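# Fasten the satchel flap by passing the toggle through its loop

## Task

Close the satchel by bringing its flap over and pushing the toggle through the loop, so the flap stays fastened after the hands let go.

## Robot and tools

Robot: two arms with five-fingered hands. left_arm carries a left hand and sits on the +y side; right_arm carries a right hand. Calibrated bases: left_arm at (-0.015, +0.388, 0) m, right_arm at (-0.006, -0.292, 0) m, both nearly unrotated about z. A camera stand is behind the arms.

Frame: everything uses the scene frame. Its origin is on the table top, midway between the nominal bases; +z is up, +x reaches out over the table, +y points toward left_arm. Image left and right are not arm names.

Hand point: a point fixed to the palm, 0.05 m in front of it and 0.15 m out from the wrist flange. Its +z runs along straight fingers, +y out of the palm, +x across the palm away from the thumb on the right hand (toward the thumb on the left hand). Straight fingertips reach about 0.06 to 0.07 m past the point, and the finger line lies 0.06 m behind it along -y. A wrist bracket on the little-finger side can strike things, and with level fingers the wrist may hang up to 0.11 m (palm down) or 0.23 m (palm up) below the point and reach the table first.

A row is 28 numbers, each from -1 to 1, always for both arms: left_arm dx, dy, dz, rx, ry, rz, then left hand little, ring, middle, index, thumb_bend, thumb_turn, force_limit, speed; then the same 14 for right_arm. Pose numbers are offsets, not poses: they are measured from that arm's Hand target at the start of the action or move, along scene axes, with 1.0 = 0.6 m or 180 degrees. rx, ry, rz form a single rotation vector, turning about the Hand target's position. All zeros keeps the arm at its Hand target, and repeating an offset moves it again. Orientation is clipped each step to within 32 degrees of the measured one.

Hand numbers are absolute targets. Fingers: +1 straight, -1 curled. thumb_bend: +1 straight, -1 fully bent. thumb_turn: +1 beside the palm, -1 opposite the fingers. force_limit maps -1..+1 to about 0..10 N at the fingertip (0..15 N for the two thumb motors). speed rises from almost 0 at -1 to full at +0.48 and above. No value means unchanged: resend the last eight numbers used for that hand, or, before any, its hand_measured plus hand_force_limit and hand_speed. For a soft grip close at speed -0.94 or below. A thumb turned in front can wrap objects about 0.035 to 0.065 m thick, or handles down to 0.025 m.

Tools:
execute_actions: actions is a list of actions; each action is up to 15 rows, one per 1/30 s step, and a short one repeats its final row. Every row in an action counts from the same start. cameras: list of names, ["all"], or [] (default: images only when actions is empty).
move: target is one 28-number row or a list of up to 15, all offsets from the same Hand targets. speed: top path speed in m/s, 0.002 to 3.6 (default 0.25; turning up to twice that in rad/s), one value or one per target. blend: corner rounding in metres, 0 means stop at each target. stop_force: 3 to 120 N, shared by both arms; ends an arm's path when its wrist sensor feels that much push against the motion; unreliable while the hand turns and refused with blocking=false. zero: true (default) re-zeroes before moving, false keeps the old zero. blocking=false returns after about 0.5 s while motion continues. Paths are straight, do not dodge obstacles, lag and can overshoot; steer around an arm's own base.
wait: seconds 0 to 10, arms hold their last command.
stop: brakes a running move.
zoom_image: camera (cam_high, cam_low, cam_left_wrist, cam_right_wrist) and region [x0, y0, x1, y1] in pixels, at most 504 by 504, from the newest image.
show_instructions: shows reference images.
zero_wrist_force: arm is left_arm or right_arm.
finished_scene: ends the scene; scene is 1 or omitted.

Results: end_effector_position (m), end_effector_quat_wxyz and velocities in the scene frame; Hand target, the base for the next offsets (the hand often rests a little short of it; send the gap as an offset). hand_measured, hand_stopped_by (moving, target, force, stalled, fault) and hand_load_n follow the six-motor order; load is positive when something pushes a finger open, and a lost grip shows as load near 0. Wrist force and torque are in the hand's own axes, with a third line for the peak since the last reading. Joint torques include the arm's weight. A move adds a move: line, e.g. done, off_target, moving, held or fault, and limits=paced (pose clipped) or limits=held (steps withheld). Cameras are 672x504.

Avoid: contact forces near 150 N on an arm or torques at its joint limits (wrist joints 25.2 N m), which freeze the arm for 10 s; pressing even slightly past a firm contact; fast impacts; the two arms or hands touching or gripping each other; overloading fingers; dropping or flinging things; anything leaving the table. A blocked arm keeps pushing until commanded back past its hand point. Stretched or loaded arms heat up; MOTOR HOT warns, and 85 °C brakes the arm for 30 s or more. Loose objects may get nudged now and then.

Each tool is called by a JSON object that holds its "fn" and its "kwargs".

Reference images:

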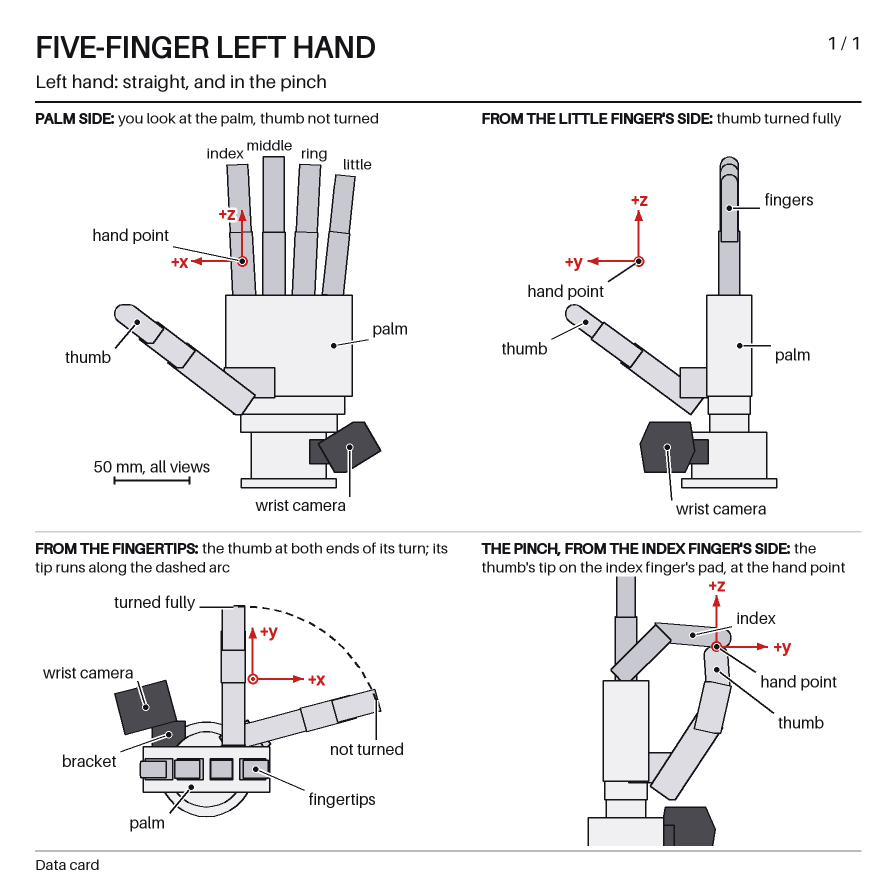

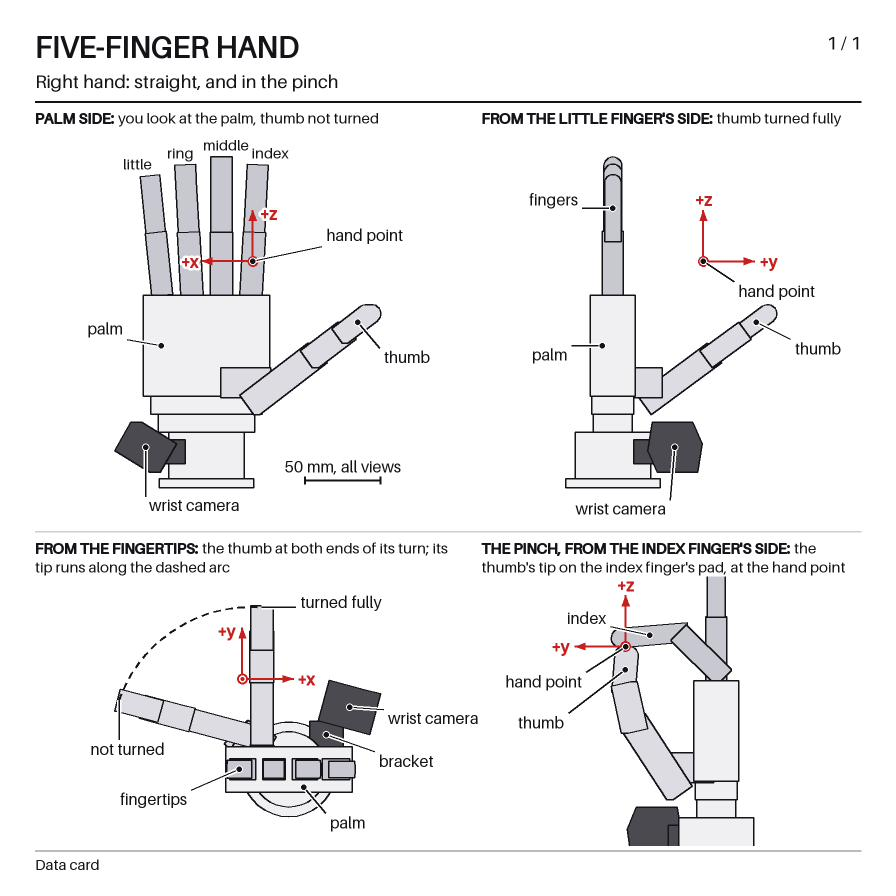

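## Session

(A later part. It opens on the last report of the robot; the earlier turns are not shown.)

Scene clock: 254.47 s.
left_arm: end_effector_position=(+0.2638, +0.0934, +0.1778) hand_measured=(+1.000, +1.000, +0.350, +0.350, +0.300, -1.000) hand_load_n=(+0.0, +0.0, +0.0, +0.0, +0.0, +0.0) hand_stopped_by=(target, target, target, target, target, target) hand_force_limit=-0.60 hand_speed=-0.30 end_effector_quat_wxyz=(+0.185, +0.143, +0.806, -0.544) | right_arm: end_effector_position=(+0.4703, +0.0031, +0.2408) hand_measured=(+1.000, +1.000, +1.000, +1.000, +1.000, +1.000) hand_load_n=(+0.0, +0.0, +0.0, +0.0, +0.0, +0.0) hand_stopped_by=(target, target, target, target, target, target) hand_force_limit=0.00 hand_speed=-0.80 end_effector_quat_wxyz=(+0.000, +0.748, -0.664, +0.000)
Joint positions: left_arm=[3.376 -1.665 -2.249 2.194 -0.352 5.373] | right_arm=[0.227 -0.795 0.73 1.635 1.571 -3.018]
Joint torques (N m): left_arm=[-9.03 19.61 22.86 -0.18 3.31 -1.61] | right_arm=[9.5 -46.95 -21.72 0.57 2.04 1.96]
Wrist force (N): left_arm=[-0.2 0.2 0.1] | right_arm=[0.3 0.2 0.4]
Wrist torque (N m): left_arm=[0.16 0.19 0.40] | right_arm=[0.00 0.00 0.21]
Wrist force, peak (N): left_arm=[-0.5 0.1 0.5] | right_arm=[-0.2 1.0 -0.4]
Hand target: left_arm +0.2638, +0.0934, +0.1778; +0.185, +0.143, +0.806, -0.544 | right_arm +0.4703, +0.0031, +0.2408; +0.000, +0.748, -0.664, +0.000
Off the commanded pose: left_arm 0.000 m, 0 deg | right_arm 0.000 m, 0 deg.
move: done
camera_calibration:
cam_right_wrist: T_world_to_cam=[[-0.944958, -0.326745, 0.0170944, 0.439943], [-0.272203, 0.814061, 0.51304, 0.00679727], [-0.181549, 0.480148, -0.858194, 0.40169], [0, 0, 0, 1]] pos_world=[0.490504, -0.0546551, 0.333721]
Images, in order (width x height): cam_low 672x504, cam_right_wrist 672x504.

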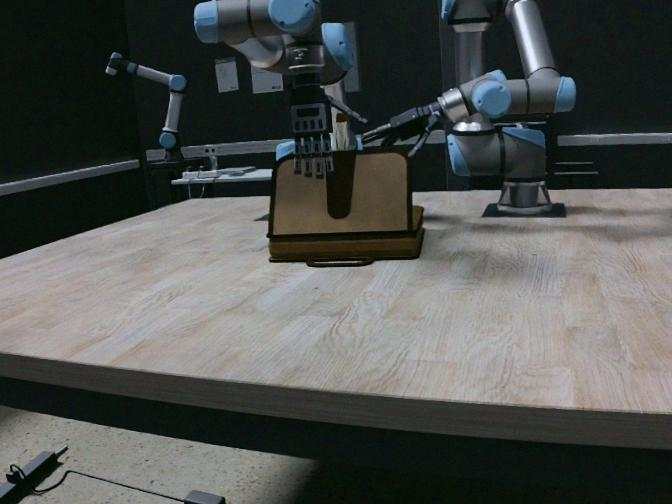

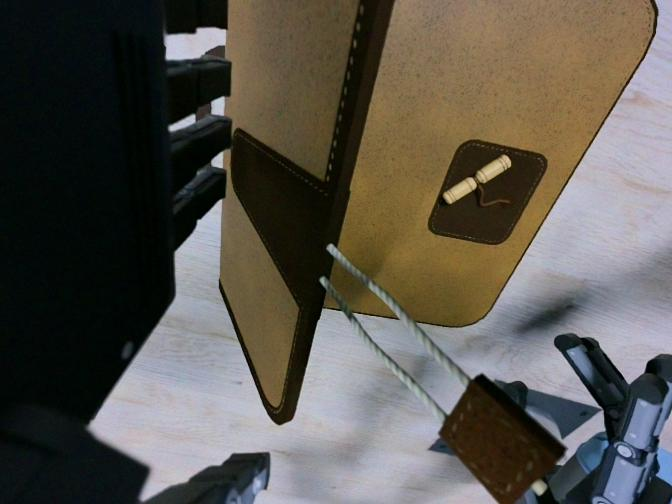

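{"fn": "move", "kwargs": {"target": [0,0.1,0.05, 0,0,0, 1, 1, 0.35, 0.35, 0.3, -1, -0.6, -0.3, 0.0995,0.058,0.115,-0.0244,0.2036,0, 1,1,1,1,1,1,0,-0.8], "cameras": ["cam_low", "cam_right_wrist"], "speed": 0.2}}

Scene clock: 299.87 s.
left_arm: end_effector_position=(+0.2638, +0.1534, +0.2078) hand_measured=(+1.000, +1.000, +0.350, +0.350, +0.300, -1.000) hand_load_n=(+0.0, +0.0, +0.0, +0.0, +0.0, +0.0) hand_stopped_by=(target, target, target, target, target, target) hand_force_limit=-0.60 hand_speed=-0.30 end_effector_quat_wxyz=(+0.185, +0.142, +0.806, -0.544) | right_arm: end_effector_position=(+0.5279, +0.0373, +0.3091) hand_measured=(+1.000, +1.000, +1.000, +1.000, +1.000, +1.000) hand_load_n=(+0.5, +0.0, +0.0, +0.0, +0.0, +0.0) hand_stopped_by=(target, target, target, target, target, target) hand_force_limit=0.00 hand_speed=-0.80 end_effector_quat_wxyz=(-0.025, -0.569, +0.748, +0.340)
Joint positions: left_arm=[3.641 -1.628 -2.366 1.711 -0.467 5.984] | right_arm=[0.044 -0.328 0.035 2.338 1.041 -2.942]
Joint torques (N m): left_arm=[-9.74 2.39 21.68 -1.23 3.93 1.18] | right_arm=[-7.23 -59.24 -31.61 3.99 -2.52 -1.19]
Wrist force (N): left_arm=[-0.2 0.0 0.5] | right_arm=[-0.6 0.9 0.3]
Wrist torque (N m): left_arm=[0.10 0.18 0.36] | right_arm=[0.03 0.04 0.20]
Wrist force, peak (N): left_arm=[-0.8 -0.1 0.8] | right_arm=[-0.5 -0.1 1.3]
Hand target: left_arm +0.2638, +0.1534, +0.2078; +0.185, +0.143, +0.806, -0.544 | right_arm +0.5300, +0.0379, +0.3098; -0.216, -0.699, +0.644, +0.224
Off the commanded pose: left_arm 0.000 m, 0 deg | right_arm 0.002 m, 36 deg; orientation clipped.
elbow stopped short (right arm): the move would have taken joint 3 (elbow) straighter than the controller allows.
move: off_target (right_arm); limits=paced
camera_calibration:
cam_right_wrist: T_world_to_cam=[[-0.882551, -0.0736913, 0.464406, 0.32371], [0.368788, 0.504247, 0.780852, -0.450041], [-0.291718, 0.860409, -0.417848, 0.362241], [0, 0, 0, 1]] pos_world=[0.557332, -0.0608889, 0.352444]
Images, in order (width x height): cam_low 672x504, cam_right_wrist 672x504.

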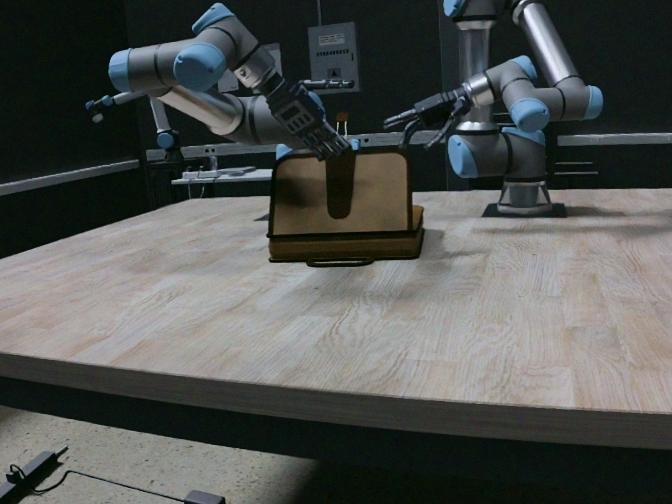

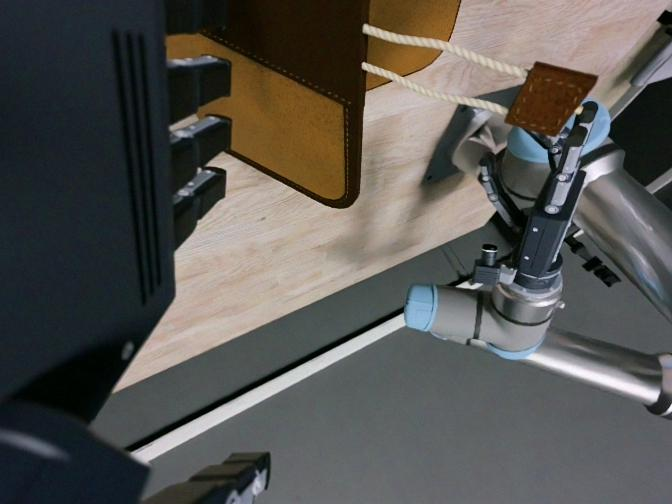

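{"fn": "move", "kwargs": {"target": [[0,0,0, 0,0,0, 1, 1, 0.35, 0.35, 0.3, -1, -0.6, -0.3, -0.0167,-0.363,0.017,0.1759,-0.152,0.2118, 1,1,1,1,-0.6,-1,0,-0.2],[0,0,0, 0,0,0, 1, 1, 0.35, 0.35, 0.3, -1, -0.6, -0.3, 0,-0.2415,-0.0997,0.3517,-0.304,0.4236, 1,1,1,1,-0.6,-1,0,-0.2]], "cameras": ["all"], "speed": 0.3, "blend": 0.03}}

Scene clock: 318.07 s.
left_arm: end_effector_position=(+0.2638, +0.1534, +0.2078) hand_measured=(+1.000, +1.000, +0.350, +0.350, +0.300, -1.000) hand_load_n=(+0.0, +0.0, +0.0, +0.0, +0.0, +0.0) hand_stopped_by=(target, target, target, target, target, target) hand_force_limit=-0.60 hand_speed=-0.30 end_effector_quat_wxyz=(+0.185, +0.143, +0.806, -0.544) | right_arm: end_effector_position=(+0.5300, -0.1071, +0.2500) hand_measured=(+1.000, +1.000, +1.000, +1.000, -0.600, -1.000) hand_load_n=(+0.0, +0.0, +0.0, +0.0, +0.0, +0.0) hand_stopped_by=(target, target, target, target, target, target) hand_force_limit=0.00 hand_speed=-0.20 end_effector_quat_wxyz=(-0.341, +0.938, +0.055, -0.021)
Joint positions: left_arm=[3.641 -1.628 -2.366 1.711 -0.467 5.984] | right_arm=[-0.119 -0.862 0.92 1.696 0.893 -4.998]
Joint torques (N m): left_arm=[-8.1 3.11 19.91 -3.69 3.41 1.74] | right_arm=[7.96 -41.91 -31.44 4.74 -0.21 -0.94]
Wrist force (N): left_arm=[-0.3 0.1 0.5] | right_arm=[0.9 -0.6 1.0]
Wrist torque (N m): left_arm=[0.11 0.20 0.35] | right_arm=[-0.11 -0.16 -0.03]
Wrist force, peak (N): left_arm=[-0.6 -0.1 0.5] | right_arm=[0.8 -0.5 1.6]
Hand target: left_arm +0.2638, +0.1534, +0.2078; +0.185, +0.143, +0.806, -0.544 | right_arm +0.5300, -0.1070, +0.2499; -0.341, +0.938, +0.056, -0.021
Off the commanded pose: left_arm 0.000 m, 0 deg | right_arm 0.000 m, 0 deg.
elbow stopped short (right arm): the move would have taken joint 3 (elbow) straighter than the controller allows.
move: done
camera_calibration:
cam_left_wrist: T_world_to_cam=[[-0.627703, -0.368584, 0.685664, 0.0815715], [-0.730178, 0.584127, -0.354452, 0.176664], [-0.26987, -0.723147, -0.63579, 0.428688], [0, 0, 0, 1]] pos_world=[0.295888, 0.236877, 0.279244]
cam_right_wrist: T_world_to_cam=[[0.298989, -0.729693, -0.614942, -0.0842433], [-0.779574, -0.558425, 0.283594, 0.287339], [-0.550336, 0.394601, -0.735813, 0.628982], [0, 0, 0, 1]] pos_world=[0.595341, -0.149212, 0.329521]

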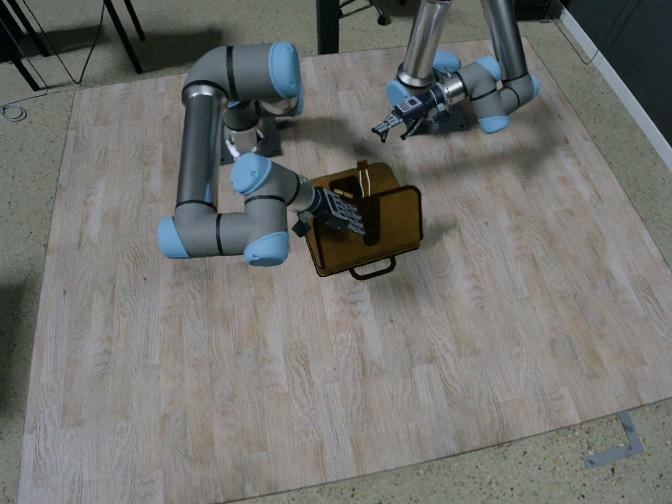

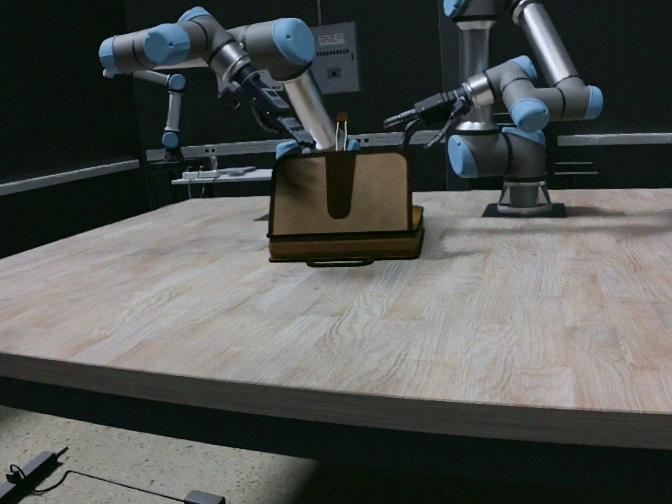

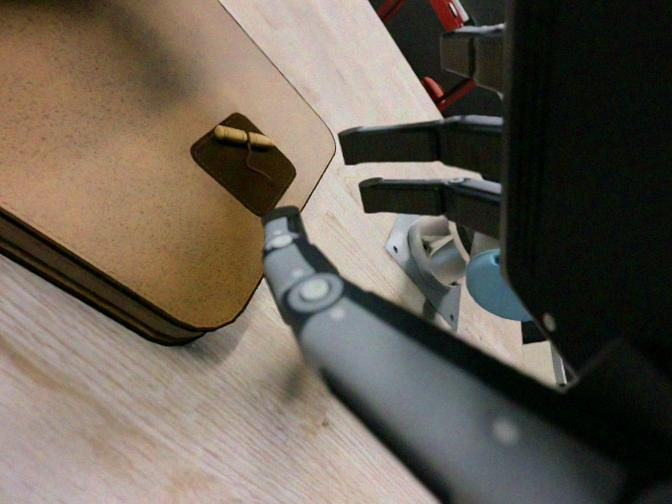

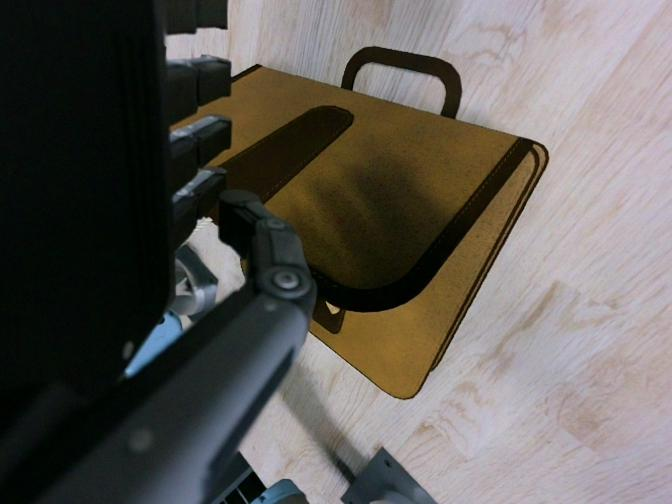

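{"fn": "move", "kwargs": {"target": [[0,0,0, 0,0,0, 1, 1, 0.35, 0.35, 0.3, -1, -0.6, -0.3, -0.0577,0.0333,-0.057,0,0,0, 1,1,1,1,-0.6,-1,0,-0.2],[0,0,0, 0,0,0, 1, 1, 0.35, 0.35, 0.3, -1, -0.6, -0.3, -0.1227,0.0333,-0.0978,0,0,0, 1,1,1,1,-0.6,-1,0,-0.2],[0,0,0, 0,0,0, 1, 1, 0.35, 0.35, 0.3, -1, -0.6, -0.3, -0.1693,0.0333,-0.152,0,0,0, 1,1,1,1,-0.6,-1,0,-0.2],[0,0,0, 0,0,0, 1, 1, 0.35, 0.35, 0.3, -1, -0.6, -0.3, -0.201,0.0333,-0.2162,0,0,0, 1,1,1,1,-0.6,-1,0,-0.2]], "cameras": ["all"], "speed": 0.08, "blend": 0.01, "stop_force": 8}}

Scene clock: 324.90 s.
left_arm: end_effector_position=(+0.2638, +0.1534, +0.2078) hand_measured=(+1.000, +1.000, +0.350, +0.350, +0.300, -1.000) hand_load_n=(+0.0, +0.0, +0.0, +0.0, +0.0, +0.5) hand_stopped_by=(target, target, target, target, target, target) hand_force_limit=-0.60 hand_speed=-0.30 end_effector_quat_wxyz=(+0.185, +0.143, +0.806, -0.544) | right_arm: end_effector_position=(+0.4094, -0.0870, +0.1202) hand_measured=(+1.000, +1.000, +1.000, +1.000, -0.600, -1.000) hand_load_n=(+0.0, +0.0, +0.0, +0.0, +0.0, +0.0) hand_stopped_by=(target, target, target, target, target, target) hand_force_limit=0.00 hand_speed=-0.20 end_effector_quat_wxyz=(-0.341, +0.938, +0.056, -0.021)
Joint positions: left_arm=[3.641 -1.628 -2.366 1.711 -0.467 5.984] | right_arm=[-0.102 -1.053 1.582 1.211 0.89 -4.977]
Joint torques (N m): left_arm=[-7.76 2.24 21.01 -3.63 3.04 1.57] | right_arm=[6.42 -44.96 -30.31 1.1 -2.39 1.53]
Wrist force (N): left_arm=[-0.1 0.0 0.5] | right_arm=[1.6 -1.7 -0.2]
Wrist torque (N m): left_arm=[0.10 0.17 0.36] | right_arm=[0.05 -0.15 0.23]
Wrist force, peak (N): left_arm=[-0.3 0.1 0.7] | right_arm=[2.9 -1.3 -0.2]
Hand target: left_arm +0.2638, +0.1534, +0.2078; +0.185, +0.143, +0.806, -0.544 | right_arm +0.4094, -0.0870, +0.1202; -0.341, +0.938, +0.056, -0.021
Off the commanded pose: left_arm 0.000 m, 0 deg | right_arm 0.000 m, 0 deg.
move: done
camera_calibration:
cam_left_wrist: T_world_to_cam=[[-0.627703, -0.368584, 0.685664, 0.0815715], [-0.730178, 0.584127, -0.354452, 0.176664], [-0.26987, -0.723147, -0.63579, 0.428688], [0, 0, 0, 1]] pos_world=[0.295888, 0.236877, 0.279244]
cam_right_wrist: T_world_to_cam=[[0.299262, -0.72959, -0.614931, -0.113468], [-0.77939, -0.558694, 0.283569, 0.241155], [-0.550448, 0.39441, -0.735831, 0.459317], [0, 0, 0, 1]] pos_world=[0.47474, -0.129212, 0.199821]

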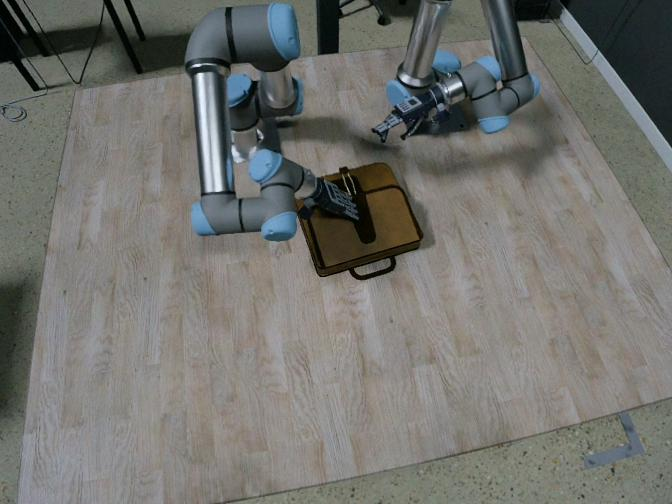

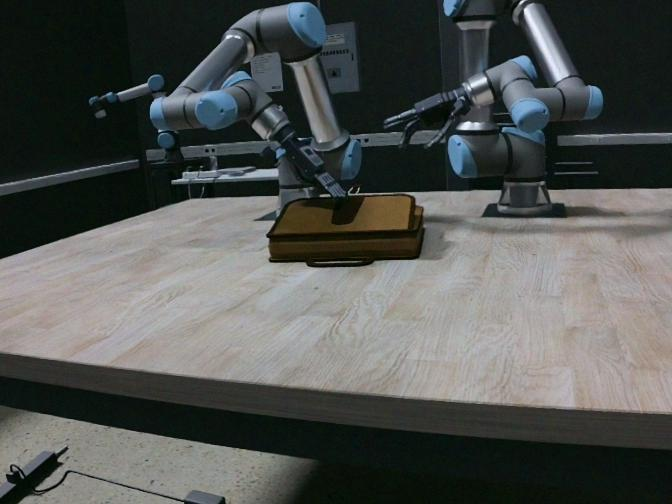

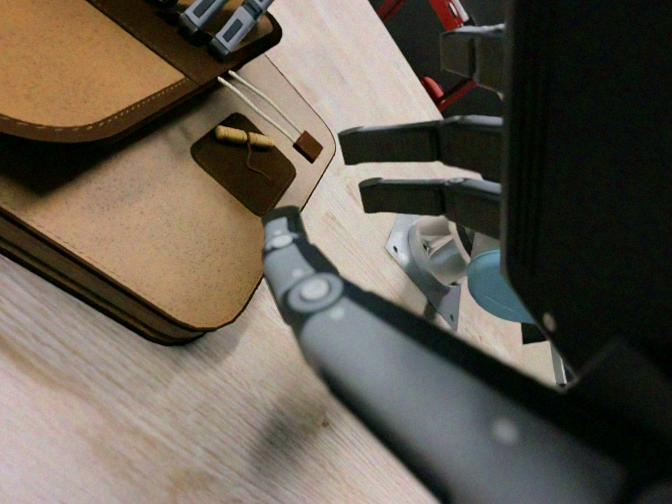

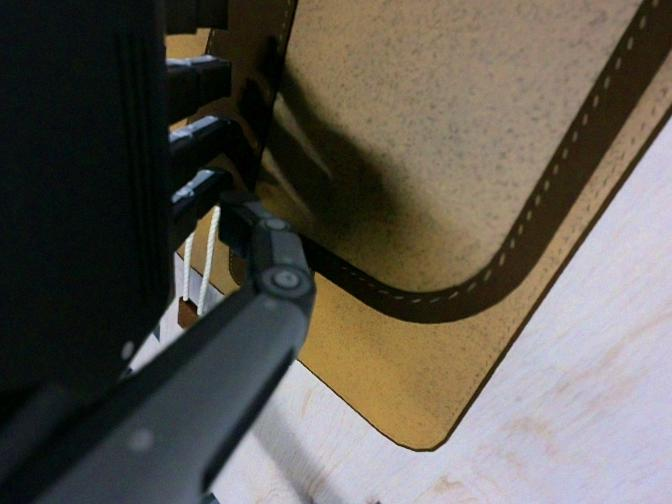

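{"fn": "zoom_image", "kwargs": {"camera": "cam_left_wrist", "region": [150, 0, 370, 220]}}

{"fn": "zoom_image", "kwargs": {"camera": "cam_high", "region": [300, 140, 420, 240]}}

Scaled by 2.291.

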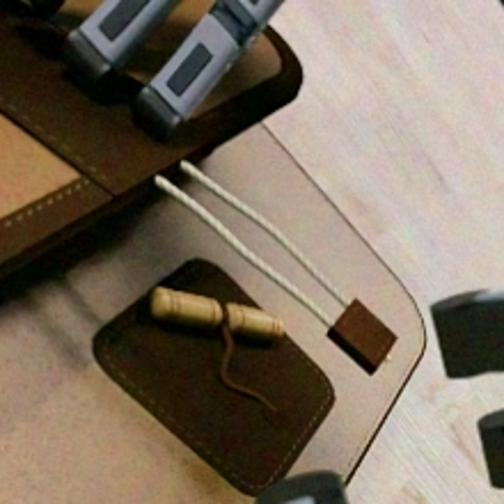

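Scaled by 4.200.

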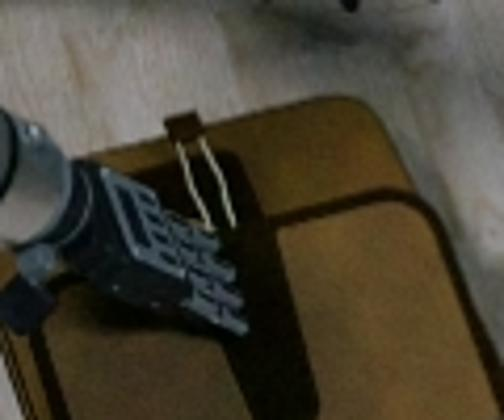

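{"fn": "move", "kwargs": {"target": [[0,0,0, 0,0,0, 1, 1, 0.35, 0.35, 0.3, -1, -0.6, -0.3, 0.0317,0,0.0642,0,0,0, 1,1,1,1,-0.6,-1,0,-0.2],[0,0,0, 0,0,0, 1, 1, 0.35, 0.35, 0.3, -1, -0.6, -0.3, 0.0783,0,0.1183,0,0,0, 1,1,1,1,-0.6,-1,0,-0.2],[0,0,0, 0,0,0, 1, 1, 0.35, 0.35, 0.3, -1, -0.6, -0.3, 0.1433,0,0.1592,0,0,0, 1,1,1,1,-0.6,-1,0,-0.2],[0,0,0, 0,0,0, 1, 1, 0.35, 0.35, 0.3, -1, -0.6, -0.3, 0.201,-0.0333,0.2162,0,0,0, 1,1,1,1,-0.6,-1,0,-0.2],[0.105,-0.305,-0.13, 0,0,0.2606, 1, 1, 0.35, 0.35, 0.3, -1, -0.6, -0.3, 0.201,-0.0333,0.2162,0,0,0, 1,1,1,1,-0.6,-1,0,-0.2]], "cameras": ["all"], "speed": [0.12,0.12,0.12,0.12,0.15], "blend": [0.01,0.01,0.01,0.01,0]}}

{"fn": "zoom_image", "kwargs": {"camera": "cam_left_wrist", "region": [150, 80, 450, 380]}}

Scene clock: 359.97 s.
left_arm: end_effector_position=(+0.3268, -0.0297, +0.1299) hand_measured=(+1.000, +1.000, +0.350, +0.350, +0.300, -1.000) hand_load_n=(+0.5, +0.0, +0.0, +0.0, +0.0, +0.0) hand_stopped_by=(target, target, target, target, target, target) hand_force_limit=-0.60 hand_speed=-0.30 end_effector_quat_wxyz=(+0.386, -0.190, +0.796, -0.425) | right_arm: end_effector_position=(+0.5300, -0.1070, +0.2499) hand_measured=(+1.000, +1.000, +1.000, +1.000, -0.600, -1.000) hand_load_n=(+0.0, +0.0, +0.0, +0.0, +0.5, +0.0) hand_stopped_by=(target, target, target, target, target, target) hand_force_limit=0.00 hand_speed=-0.20 end_effector_quat_wxyz=(-0.341, +0.938, +0.056, -0.021)
Joint positions: left_arm=[2.505 -1.62 -2.101 3.372 -1.631 3.622] | right_arm=[-0.118 -0.861 0.92 1.696 0.893 -4.998]
Joint torques (N m): left_arm=[-5.93 19.65 9.54 -1.55 -1.66 0.69] | right_arm=[10.29 -55.77 -33.03 4.51 -2.96 1.88]
Wrist force (N): left_arm=[-0.2 0.1 0.4] | right_arm=[1.1 -0.6 1.2]
Wrist torque (N m): left_arm=[0.13 0.22 0.33] | right_arm=[-0.11 -0.19 0.14]
Wrist force, peak (N): left_arm=[0.4 -0.2 1.0] | right_arm=[1.2 -2.5 0.5]
Hand target: left_arm +0.3268, -0.0296, +0.1298; +0.386, -0.190, +0.796, -0.425 | right_arm +0.5300, -0.1070, +0.2499; -0.341, +0.938, +0.056, -0.021
Off the commanded pose: left_arm 0.000 m, 0 deg | right_arm 0.000 m, 0 deg.
move: done
camera_calibration:
cam_left_wrist: T_world_to_cam=[[-0.159849, -0.710102, 0.685714, -0.0560032], [-0.92542, -0.133976, -0.354469, 0.344494], [0.343578, -0.691235, -0.635726, 0.0642245], [0, 0, 0, 1]] pos_world=[0.287783, 0.0507802, 0.201344]
cam_right_wrist: T_world_to_cam=[[0.299384, -0.729527, -0.614947, -0.0843786], [-0.779393, -0.558761, 0.283429, 0.28729], [-0.550378, 0.394431, -0.735872, 0.628962], [0, 0, 0, 1]] pos_world=[0.59534, -0.149112, 0.329521]

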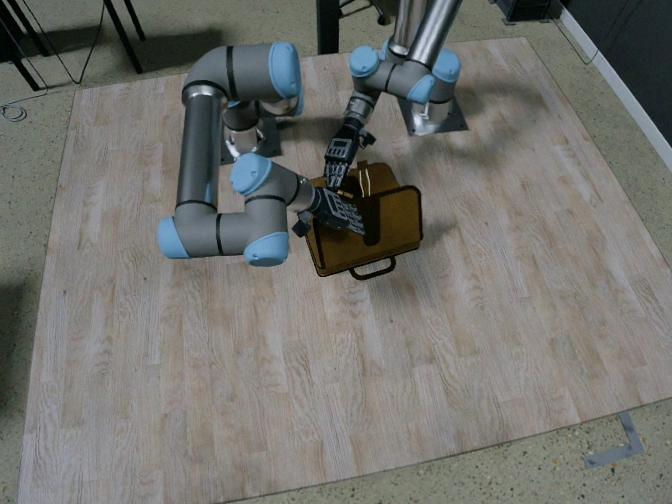

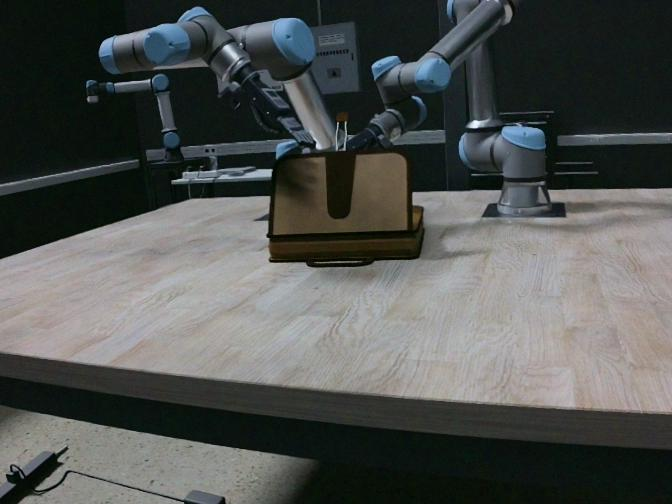

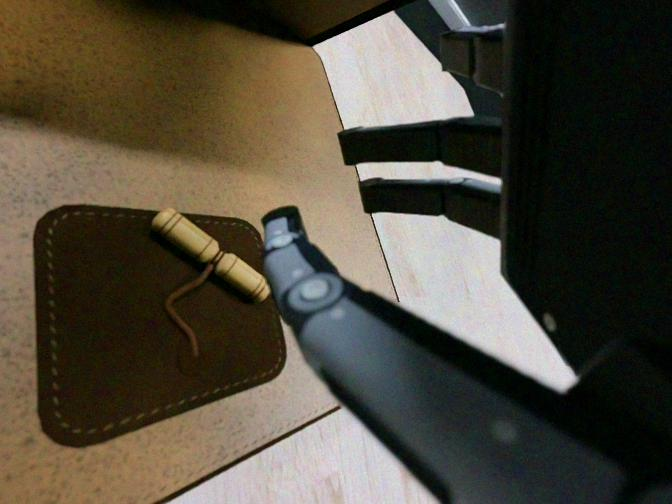

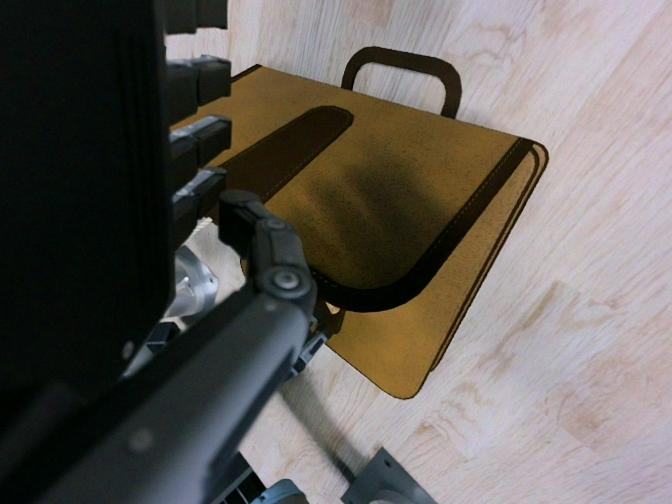

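Scaled by 1.680.

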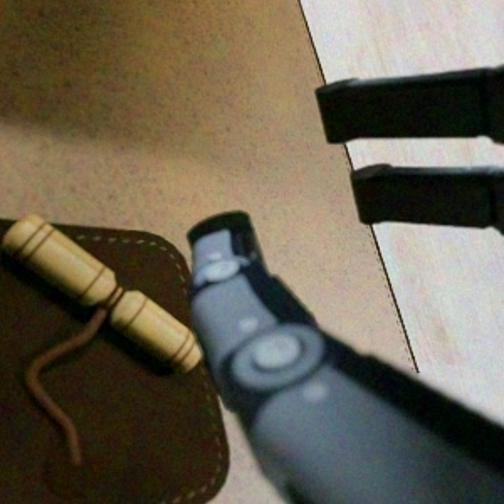

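{"fn": "move", "kwargs": {"target": [0.0012,0.0025,-0.0902, 0,0,0, 1, 1, 0.4, 0.4, 0.3, -1, -0.5, -0.3, 0,0,0,0,0,0, 1,1,1,1,-0.6,-1,0,-0.2], "speed": 0.06, "stop_force": 5, "cameras": ["cam_left_wrist"]}}

{"fn": "zoom_image", "kwargs": {"camera": "cam_left_wrist", "region": [200, 100, 420, 320]}}

Scene clock: 365.80 s.
left_arm: end_effector_position=(+0.3275, -0.0281, +0.0757) hand_measured=(+1.000, +1.000, +0.400, +0.400, +0.300, -1.000) hand_load_n=(+0.0, +0.0, +0.0, +0.0, +0.0, +0.0) hand_stopped_by=(target, target, target, target, target, target) hand_force_limit=-0.50 hand_speed=-0.30 end_effector_quat_wxyz=(+0.386, -0.190, +0.796, -0.425) | right_arm: end_effector_position=(+0.5300, -0.1070, +0.2499) hand_measured=(+1.000, +1.000, +1.000, +1.000, -0.600, -1.000) hand_load_n=(+0.0, +0.0, +0.0, +0.0, +0.0, +0.0) hand_stopped_by=(target, target, target, target, target, target) hand_force_limit=0.00 hand_speed=-0.20 end_effector_quat_wxyz=(-0.341, +0.938, +0.056, -0.021)
Joint positions: left_arm=[2.51 -1.71 -2.174 3.536 -1.627 3.624] | right_arm=[-0.118 -0.861 0.92 1.696 0.893 -4.998]
Joint torques (N m): left_arm=[-9.59 30.63 26.84 0.36 -0.88 0.74] | right_arm=[10.01 -56.21 -31.73 4.45 -2.88 1.66]
Wrist force (N): left_arm=[-0.3 0.0 0.2] | right_arm=[1.0 -0.7 1.3]
Wrist torque (N m): left_arm=[0.12 0.23 0.30] | right_arm=[-0.14 -0.18 0.14]
Wrist force, peak (N): left_arm=[-0.7 -0.6 0.2] | right_arm=[1.2 -0.8 1.4]
Hand target: left_arm +0.3275, -0.0281, +0.0757; +0.386, -0.190, +0.796, -0.425 | right_arm +0.5300, -0.1070, +0.2499; -0.341, +0.938, +0.056, -0.021
Off the commanded pose: left_arm 0.000 m, 0 deg | right_arm 0.000 m, 0 deg.
move: done
camera_calibration:
cam_left_wrist: T_world_to_cam=[[-0.15968, -0.710192, 0.68566, -0.0176254], [-0.925416, -0.134114, -0.354428, 0.326143], [0.343668, -0.691115, -0.635808, 0.0306138], [0, 0, 0, 1]] pos_world=[0.288483, 0.0523805, 0.147144]
Images, in order (width x height): cam_left_wrist 672x504.

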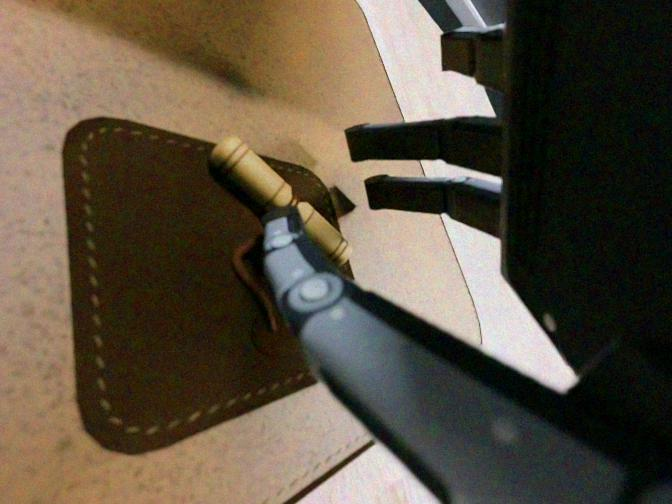

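Scaled by 2.291.

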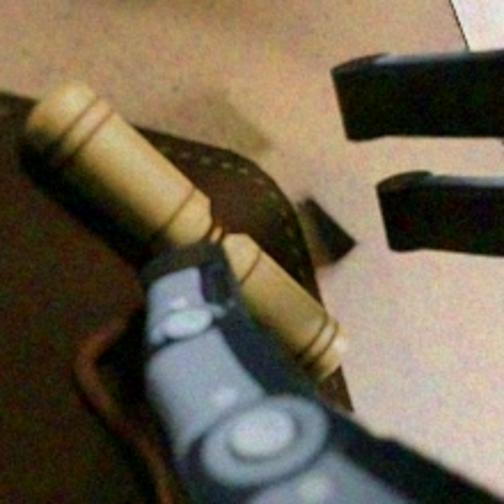

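{"fn": "move", "kwargs": {"target": [0,0,0, 0,0,0, 1, 1, -0.2, -0.2, 0.3, -1, -0.4, -0.7, 0,0,0,0,0,0, 1,1,1,1,-0.6,-1,0,-0.2], "speed": 0.06, "cameras": ["cam_left_wrist"]}}

{"fn": "zoom_image", "kwargs": {"camera": "cam_left_wrist", "region": [200, 100, 420, 320]}}

Scene clock: 369.13 s.
left_arm: end_effector_position=(+0.3275, -0.0281, +0.0757) hand_measured=(+1.000, +1.000, -0.198, -0.198, +0.302, -1.000) hand_load_n=(+0.0, +0.0, +3.5, +3.5, +6.5, +0.0) hand_stopped_by=(target, target, force, force, target, target) hand_force_limit=-0.40 hand_speed=-0.70 end_effector_quat_wxyz=(+0.386, -0.190, +0.796, -0.425) | right_arm: end_effector_position=(+0.5300, -0.1070, +0.2499) hand_measured=(+1.000, +1.000, +1.000, +1.000, -0.600, -1.000) hand_load_n=(+0.0, -0.5, +0.0, +0.0, +0.0, +0.0) hand_stopped_by=(target, target, target, target, target, target) hand_force_limit=0.00 hand_speed=-0.20 end_effector_quat_wxyz=(-0.341, +0.938, +0.056, -0.021)
Joint positions: left_arm=[2.51 -1.71 -2.174 3.536 -1.627 3.623] | right_arm=[-0.118 -0.861 0.92 1.696 0.893 -4.998]
Joint torques (N m): left_arm=[-9.02 30.17 21.6 1.95 -2.36 -1.52] | right_arm=[10.5 -55.43 -32.5 4.5 -2.93 1.55]
Wrist force (N): left_arm=[-0.4 -0.3 0.2] | right_arm=[1.1 -0.5 1.3]
Wrist torque (N m): left_arm=[0.09 0.22 0.32] | right_arm=[-0.11 -0.20 0.15]
Wrist force, peak (N): left_arm=[-0.7 -0.7 0.4] | right_arm=[1.1 -0.7 1.4]
Hand target: left_arm +0.3275, -0.0281, +0.0757; +0.386, -0.190, +0.796, -0.425 | right_arm +0.5300, -0.1070, +0.2499; -0.341, +0.938, +0.056, -0.021
Off the commanded pose: left_arm 0.000 m, 0 deg | right_arm 0.000 m, 0 deg.
move: done
camera_calibration:
cam_left_wrist: T_world_to_cam=[[-0.159674, -0.710203, 0.68565, -0.017625], [-0.925384, -0.134178, -0.354486, 0.326146], [0.343756, -0.691092, -0.635786, 0.0305842], [0, 0, 0, 1]] pos_world=[0.288482, 0.0523807, 0.147144]
Images, in order (width x height): cam_left_wrist 672x504.

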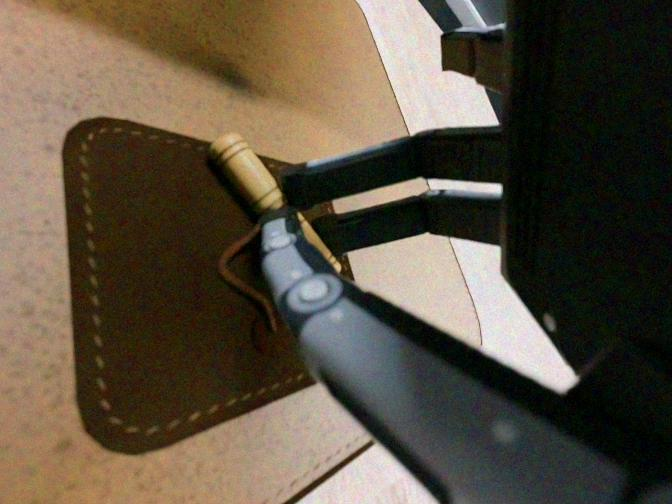

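Scaled by 2.291.

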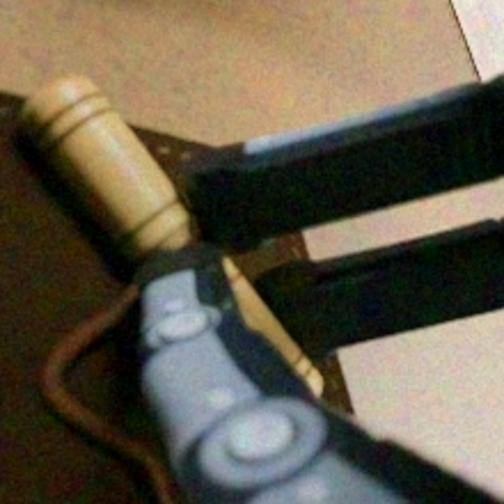

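{"fn": "move", "kwargs": {"target": [[-0.0067,0.0067,0.0333, 0,0,0, 1, 1, -0.2, -0.2, 0.3, -1, -0.4, -0.7, 0,0,0,0,0,0, 1,1,1,1,-0.6,-1,0,-0.2],[-0.016,0.0578,0.0105, 0.0984,-0.3512,-0.292, 1, 1, -0.2, -0.2, 0.3, -1, -0.4, -0.7, 0,0,0,0,0,0, 1,1,1,1,-0.6,-1,0,-0.2]], "speed": [0.05,0.2], "cameras": ["all"]}}

{"fn": "zoom_image", "kwargs": {"camera": "cam_left_wrist", "region": [150, 80, 450, 380]}}

{"fn": "zoom_image", "kwargs": {"camera": "cam_high", "region": [300, 130, 420, 230]}}

Scene clock: 381.50 s.
left_arm: end_effector_position=(+0.3180, +0.0066, +0.0820) hand_measured=(+1.000, +1.000, -0.198, -0.198, +0.300, -1.000) hand_load_n=(+0.0, +0.0, +0.0, +0.0, +0.0, +0.5) hand_stopped_by=(target, target, force, force, target, target) hand_force_limit=-0.40 hand_speed=-0.70 end_effector_quat_wxyz=(+0.536, +0.461, +0.537, -0.461) | right_arm: end_effector_position=(+0.5300, -0.1070, +0.2499) hand_measured=(+1.000, +1.000, +1.000, +1.000, -0.600, -1.000) hand_load_n=(+0.0, +0.0, -0.5, +0.0, +0.0, +0.0) hand_stopped_by=(target, target, target, target, target, target) hand_force_limit=0.00 hand_speed=-0.20 end_effector_quat_wxyz=(-0.341, +0.938, +0.056, -0.021)
Joint positions: left_arm=[3.129 -1.797 -2.533 4.326 -0.192 4.716] | right_arm=[-0.118 -0.861 0.92 1.696 0.893 -4.998]
Joint torques (N m): left_arm=[-8.17 27.95 10.84 2.61 0.38 -1.36] | right_arm=[9.76 -54.32 -31.64 4.34 -3.12 1.31]
Wrist force (N): left_arm=[-0.9 -0.4 1.5] | right_arm=[1.0 -0.5 1.2]
Wrist torque (N m): left_arm=[-0.03 0.26 0.17] | right_arm=[-0.10 -0.18 0.14]
Wrist force, peak (N): left_arm=[-0.8 0.2 1.7] | right_arm=[1.2 -0.6 1.4]
Hand target: left_arm +0.3179, +0.0065, +0.0820; +0.536, +0.461, +0.537, -0.461 | right_arm +0.5300, -0.1070, +0.2499; -0.341, +0.938, +0.056, -0.021
Off the commanded pose: left_arm 0.000 m, 0 deg | right_arm 0.000 m, 0 deg.
move: done
camera_calibration:
cam_left_wrist: T_world_to_cam=[[-0.957057, -0.165939, -0.237711, 0.326841], [0.110305, 0.549858, -0.827943, 0.0291676], [0.268095, -0.818609, -0.507941, 0.0761819], [0, 0, 0, 1]] pos_world=[0.289164, 0.100561, 0.140539]
cam_right_wrist: T_world_to_cam=[[0.299384, -0.729527, -0.614947, -0.0843786], [-0.779393, -0.558761, 0.283429, 0.28729], [-0.550378, 0.394431, -0.735872, 0.628962], [0, 0, 0, 1]] pos_world=[0.59534, -0.149112, 0.329521]

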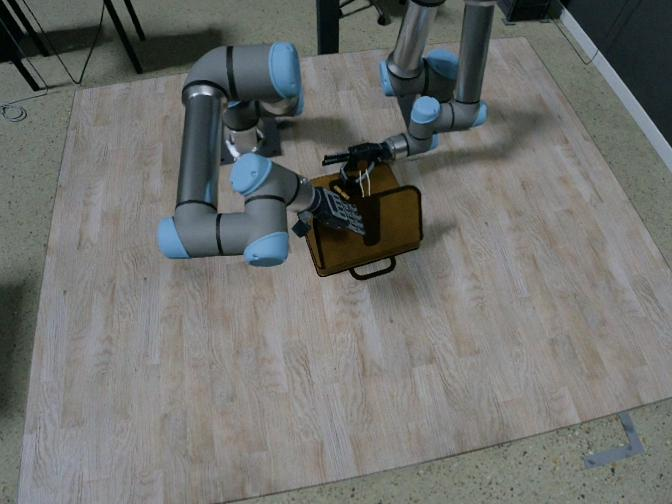

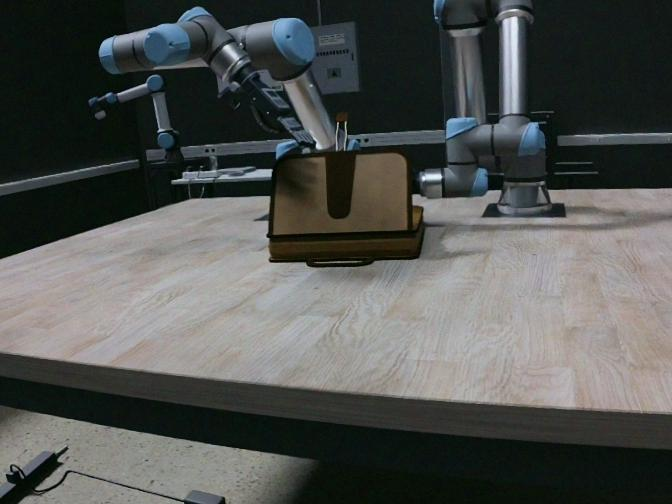

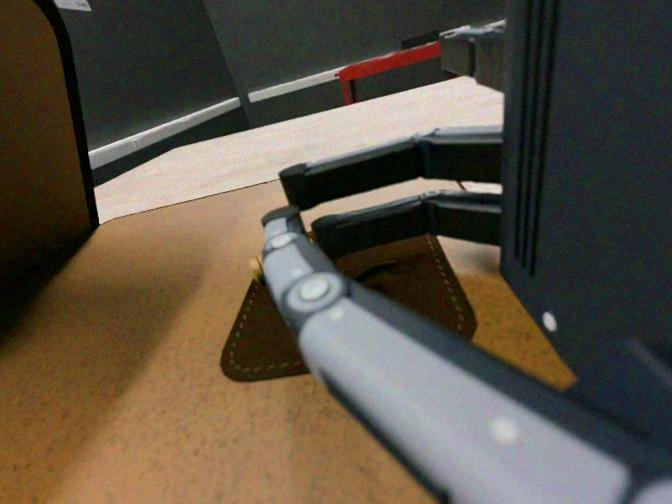

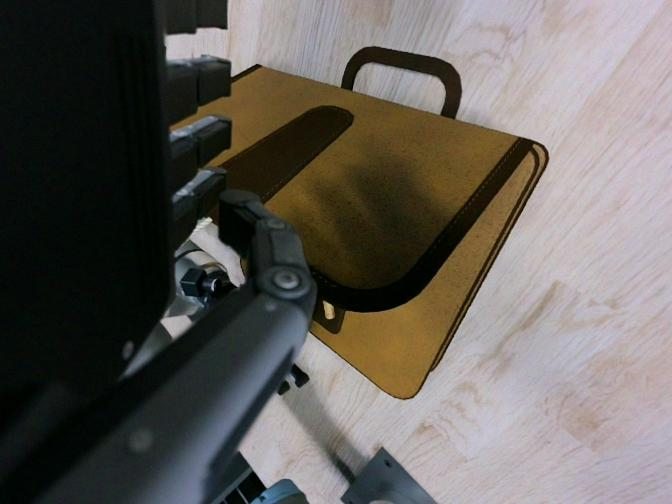

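Scaled by 1.680.

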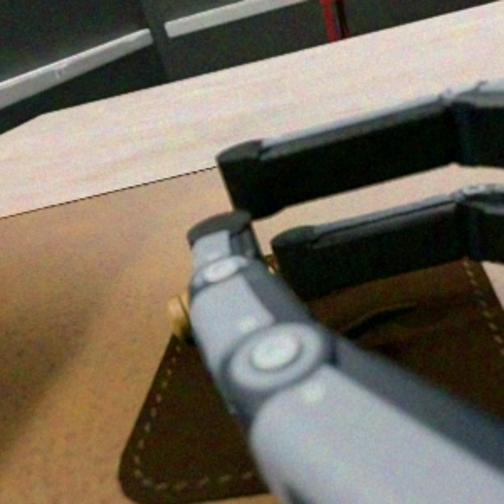

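Scaled by 4.200.

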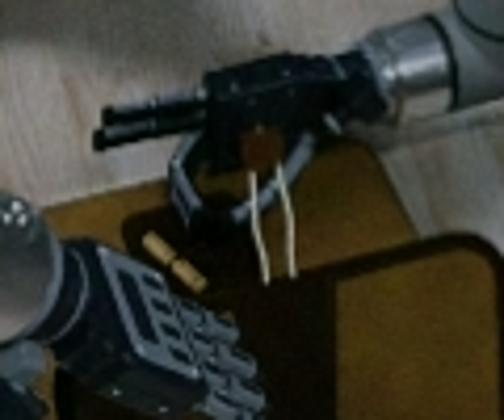

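{"fn": "move", "kwargs": {"target": [[0,0.01,0.08, 0,0,0, 1, 1, 0.4, 0.4, 0.3, -1, -0.5, 0.2, 0,0,0,0,0,0, 1,1,1,1,-0.6,-1,0,-0.2],[-0.0048,-0.0442,0.0633, -0.0297,0.3558,0.1852, 1, 1, 0.4, 0.4, 0.3, -1, -0.5, 0.2, 0,0,0,0,0,0, 1,1,1,1,-0.6,-1,0,-0.2]], "speed": [0.1,0.25], "blend": [0.01,0], "cameras": ["cam_left_wrist"]}}

{"fn": "zoom_image", "kwargs": {"camera": "cam_left_wrist", "region": [120, 120, 420, 420]}}

Scene clock: 390.57 s.
left_arm: end_effector_position=(+0.3150, -0.0200, +0.1200) hand_measured=(+1.000, +1.000, +0.400, +0.400, +0.300, -1.000) hand_load_n=(+0.0, +0.0, +0.0, +0.0, +0.0, +0.0) hand_stopped_by=(target, target, target, target, target, target) hand_force_limit=-0.50 hand_speed=0.20 end_effector_quat_wxyz=(+0.298, -0.038, +0.818, -0.490) | right_arm: end_effector_position=(+0.5300, -0.1070, +0.2499) hand_measured=(+1.000, +1.000, +1.000, +1.000, -0.600, -1.000) hand_load_n=(+0.0, +0.0, +0.0, +0.0, +0.0, +0.0) hand_stopped_by=(target, target, target, target, target, target) hand_force_limit=0.00 hand_speed=-0.20 end_effector_quat_wxyz=(-0.341, +0.938, +0.056, -0.021)
Joint positions: left_arm=[2.772 -1.581 -2.178 3.347 -1.029 3.862] | right_arm=[-0.118 -0.861 0.92 1.696 0.893 -4.998]
Joint torques (N m): left_arm=[7.31 27.04 9.33 1.43 2.63 -0.37] | right_arm=[10.05 -53.92 -32.02 4.41 -2.98 0.77]
Wrist force (N): left_arm=[-0.5 0.2 0.1] | right_arm=[0.8 -0.7 1.4]
Wrist torque (N m): left_arm=[0.16 0.26 0.24] | right_arm=[-0.14 -0.15 0.12]
Wrist force, peak (N): left_arm=[-1.3 -0.7 1.4] | right_arm=[1.2 -0.7 1.5]
Hand target: left_arm +0.3150, -0.0200, +0.1200; +0.298, -0.038, +0.818, -0.490 | right_arm +0.5300, -0.1070, +0.2499; -0.341, +0.938, +0.056, -0.021
Off the commanded pose: left_arm 0.000 m, 0 deg | right_arm 0.000 m, 0 deg.
move: done
camera_calibration:
cam_left_wrist: T_world_to_cam=[[-0.407879, -0.601392, 0.686995, 0.0359881], [-0.910893, 0.216502, -0.351285, 0.33338], [0.0625249, -0.769061, -0.63611, 0.155704], [0, 0, 0, 1]] pos_world=[0.308617, 0.0692116, 0.191433]
Images, in order (width x height): cam_left_wrist 672x504.

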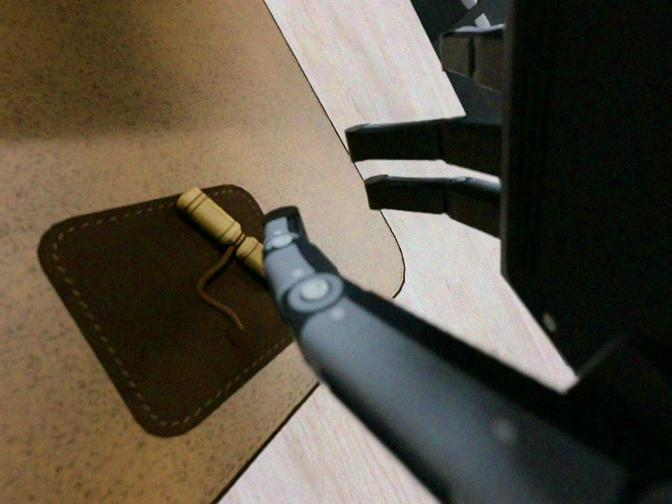

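Scaled by 1.680.

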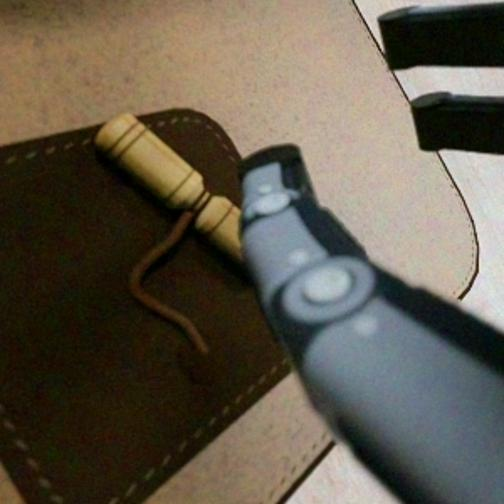

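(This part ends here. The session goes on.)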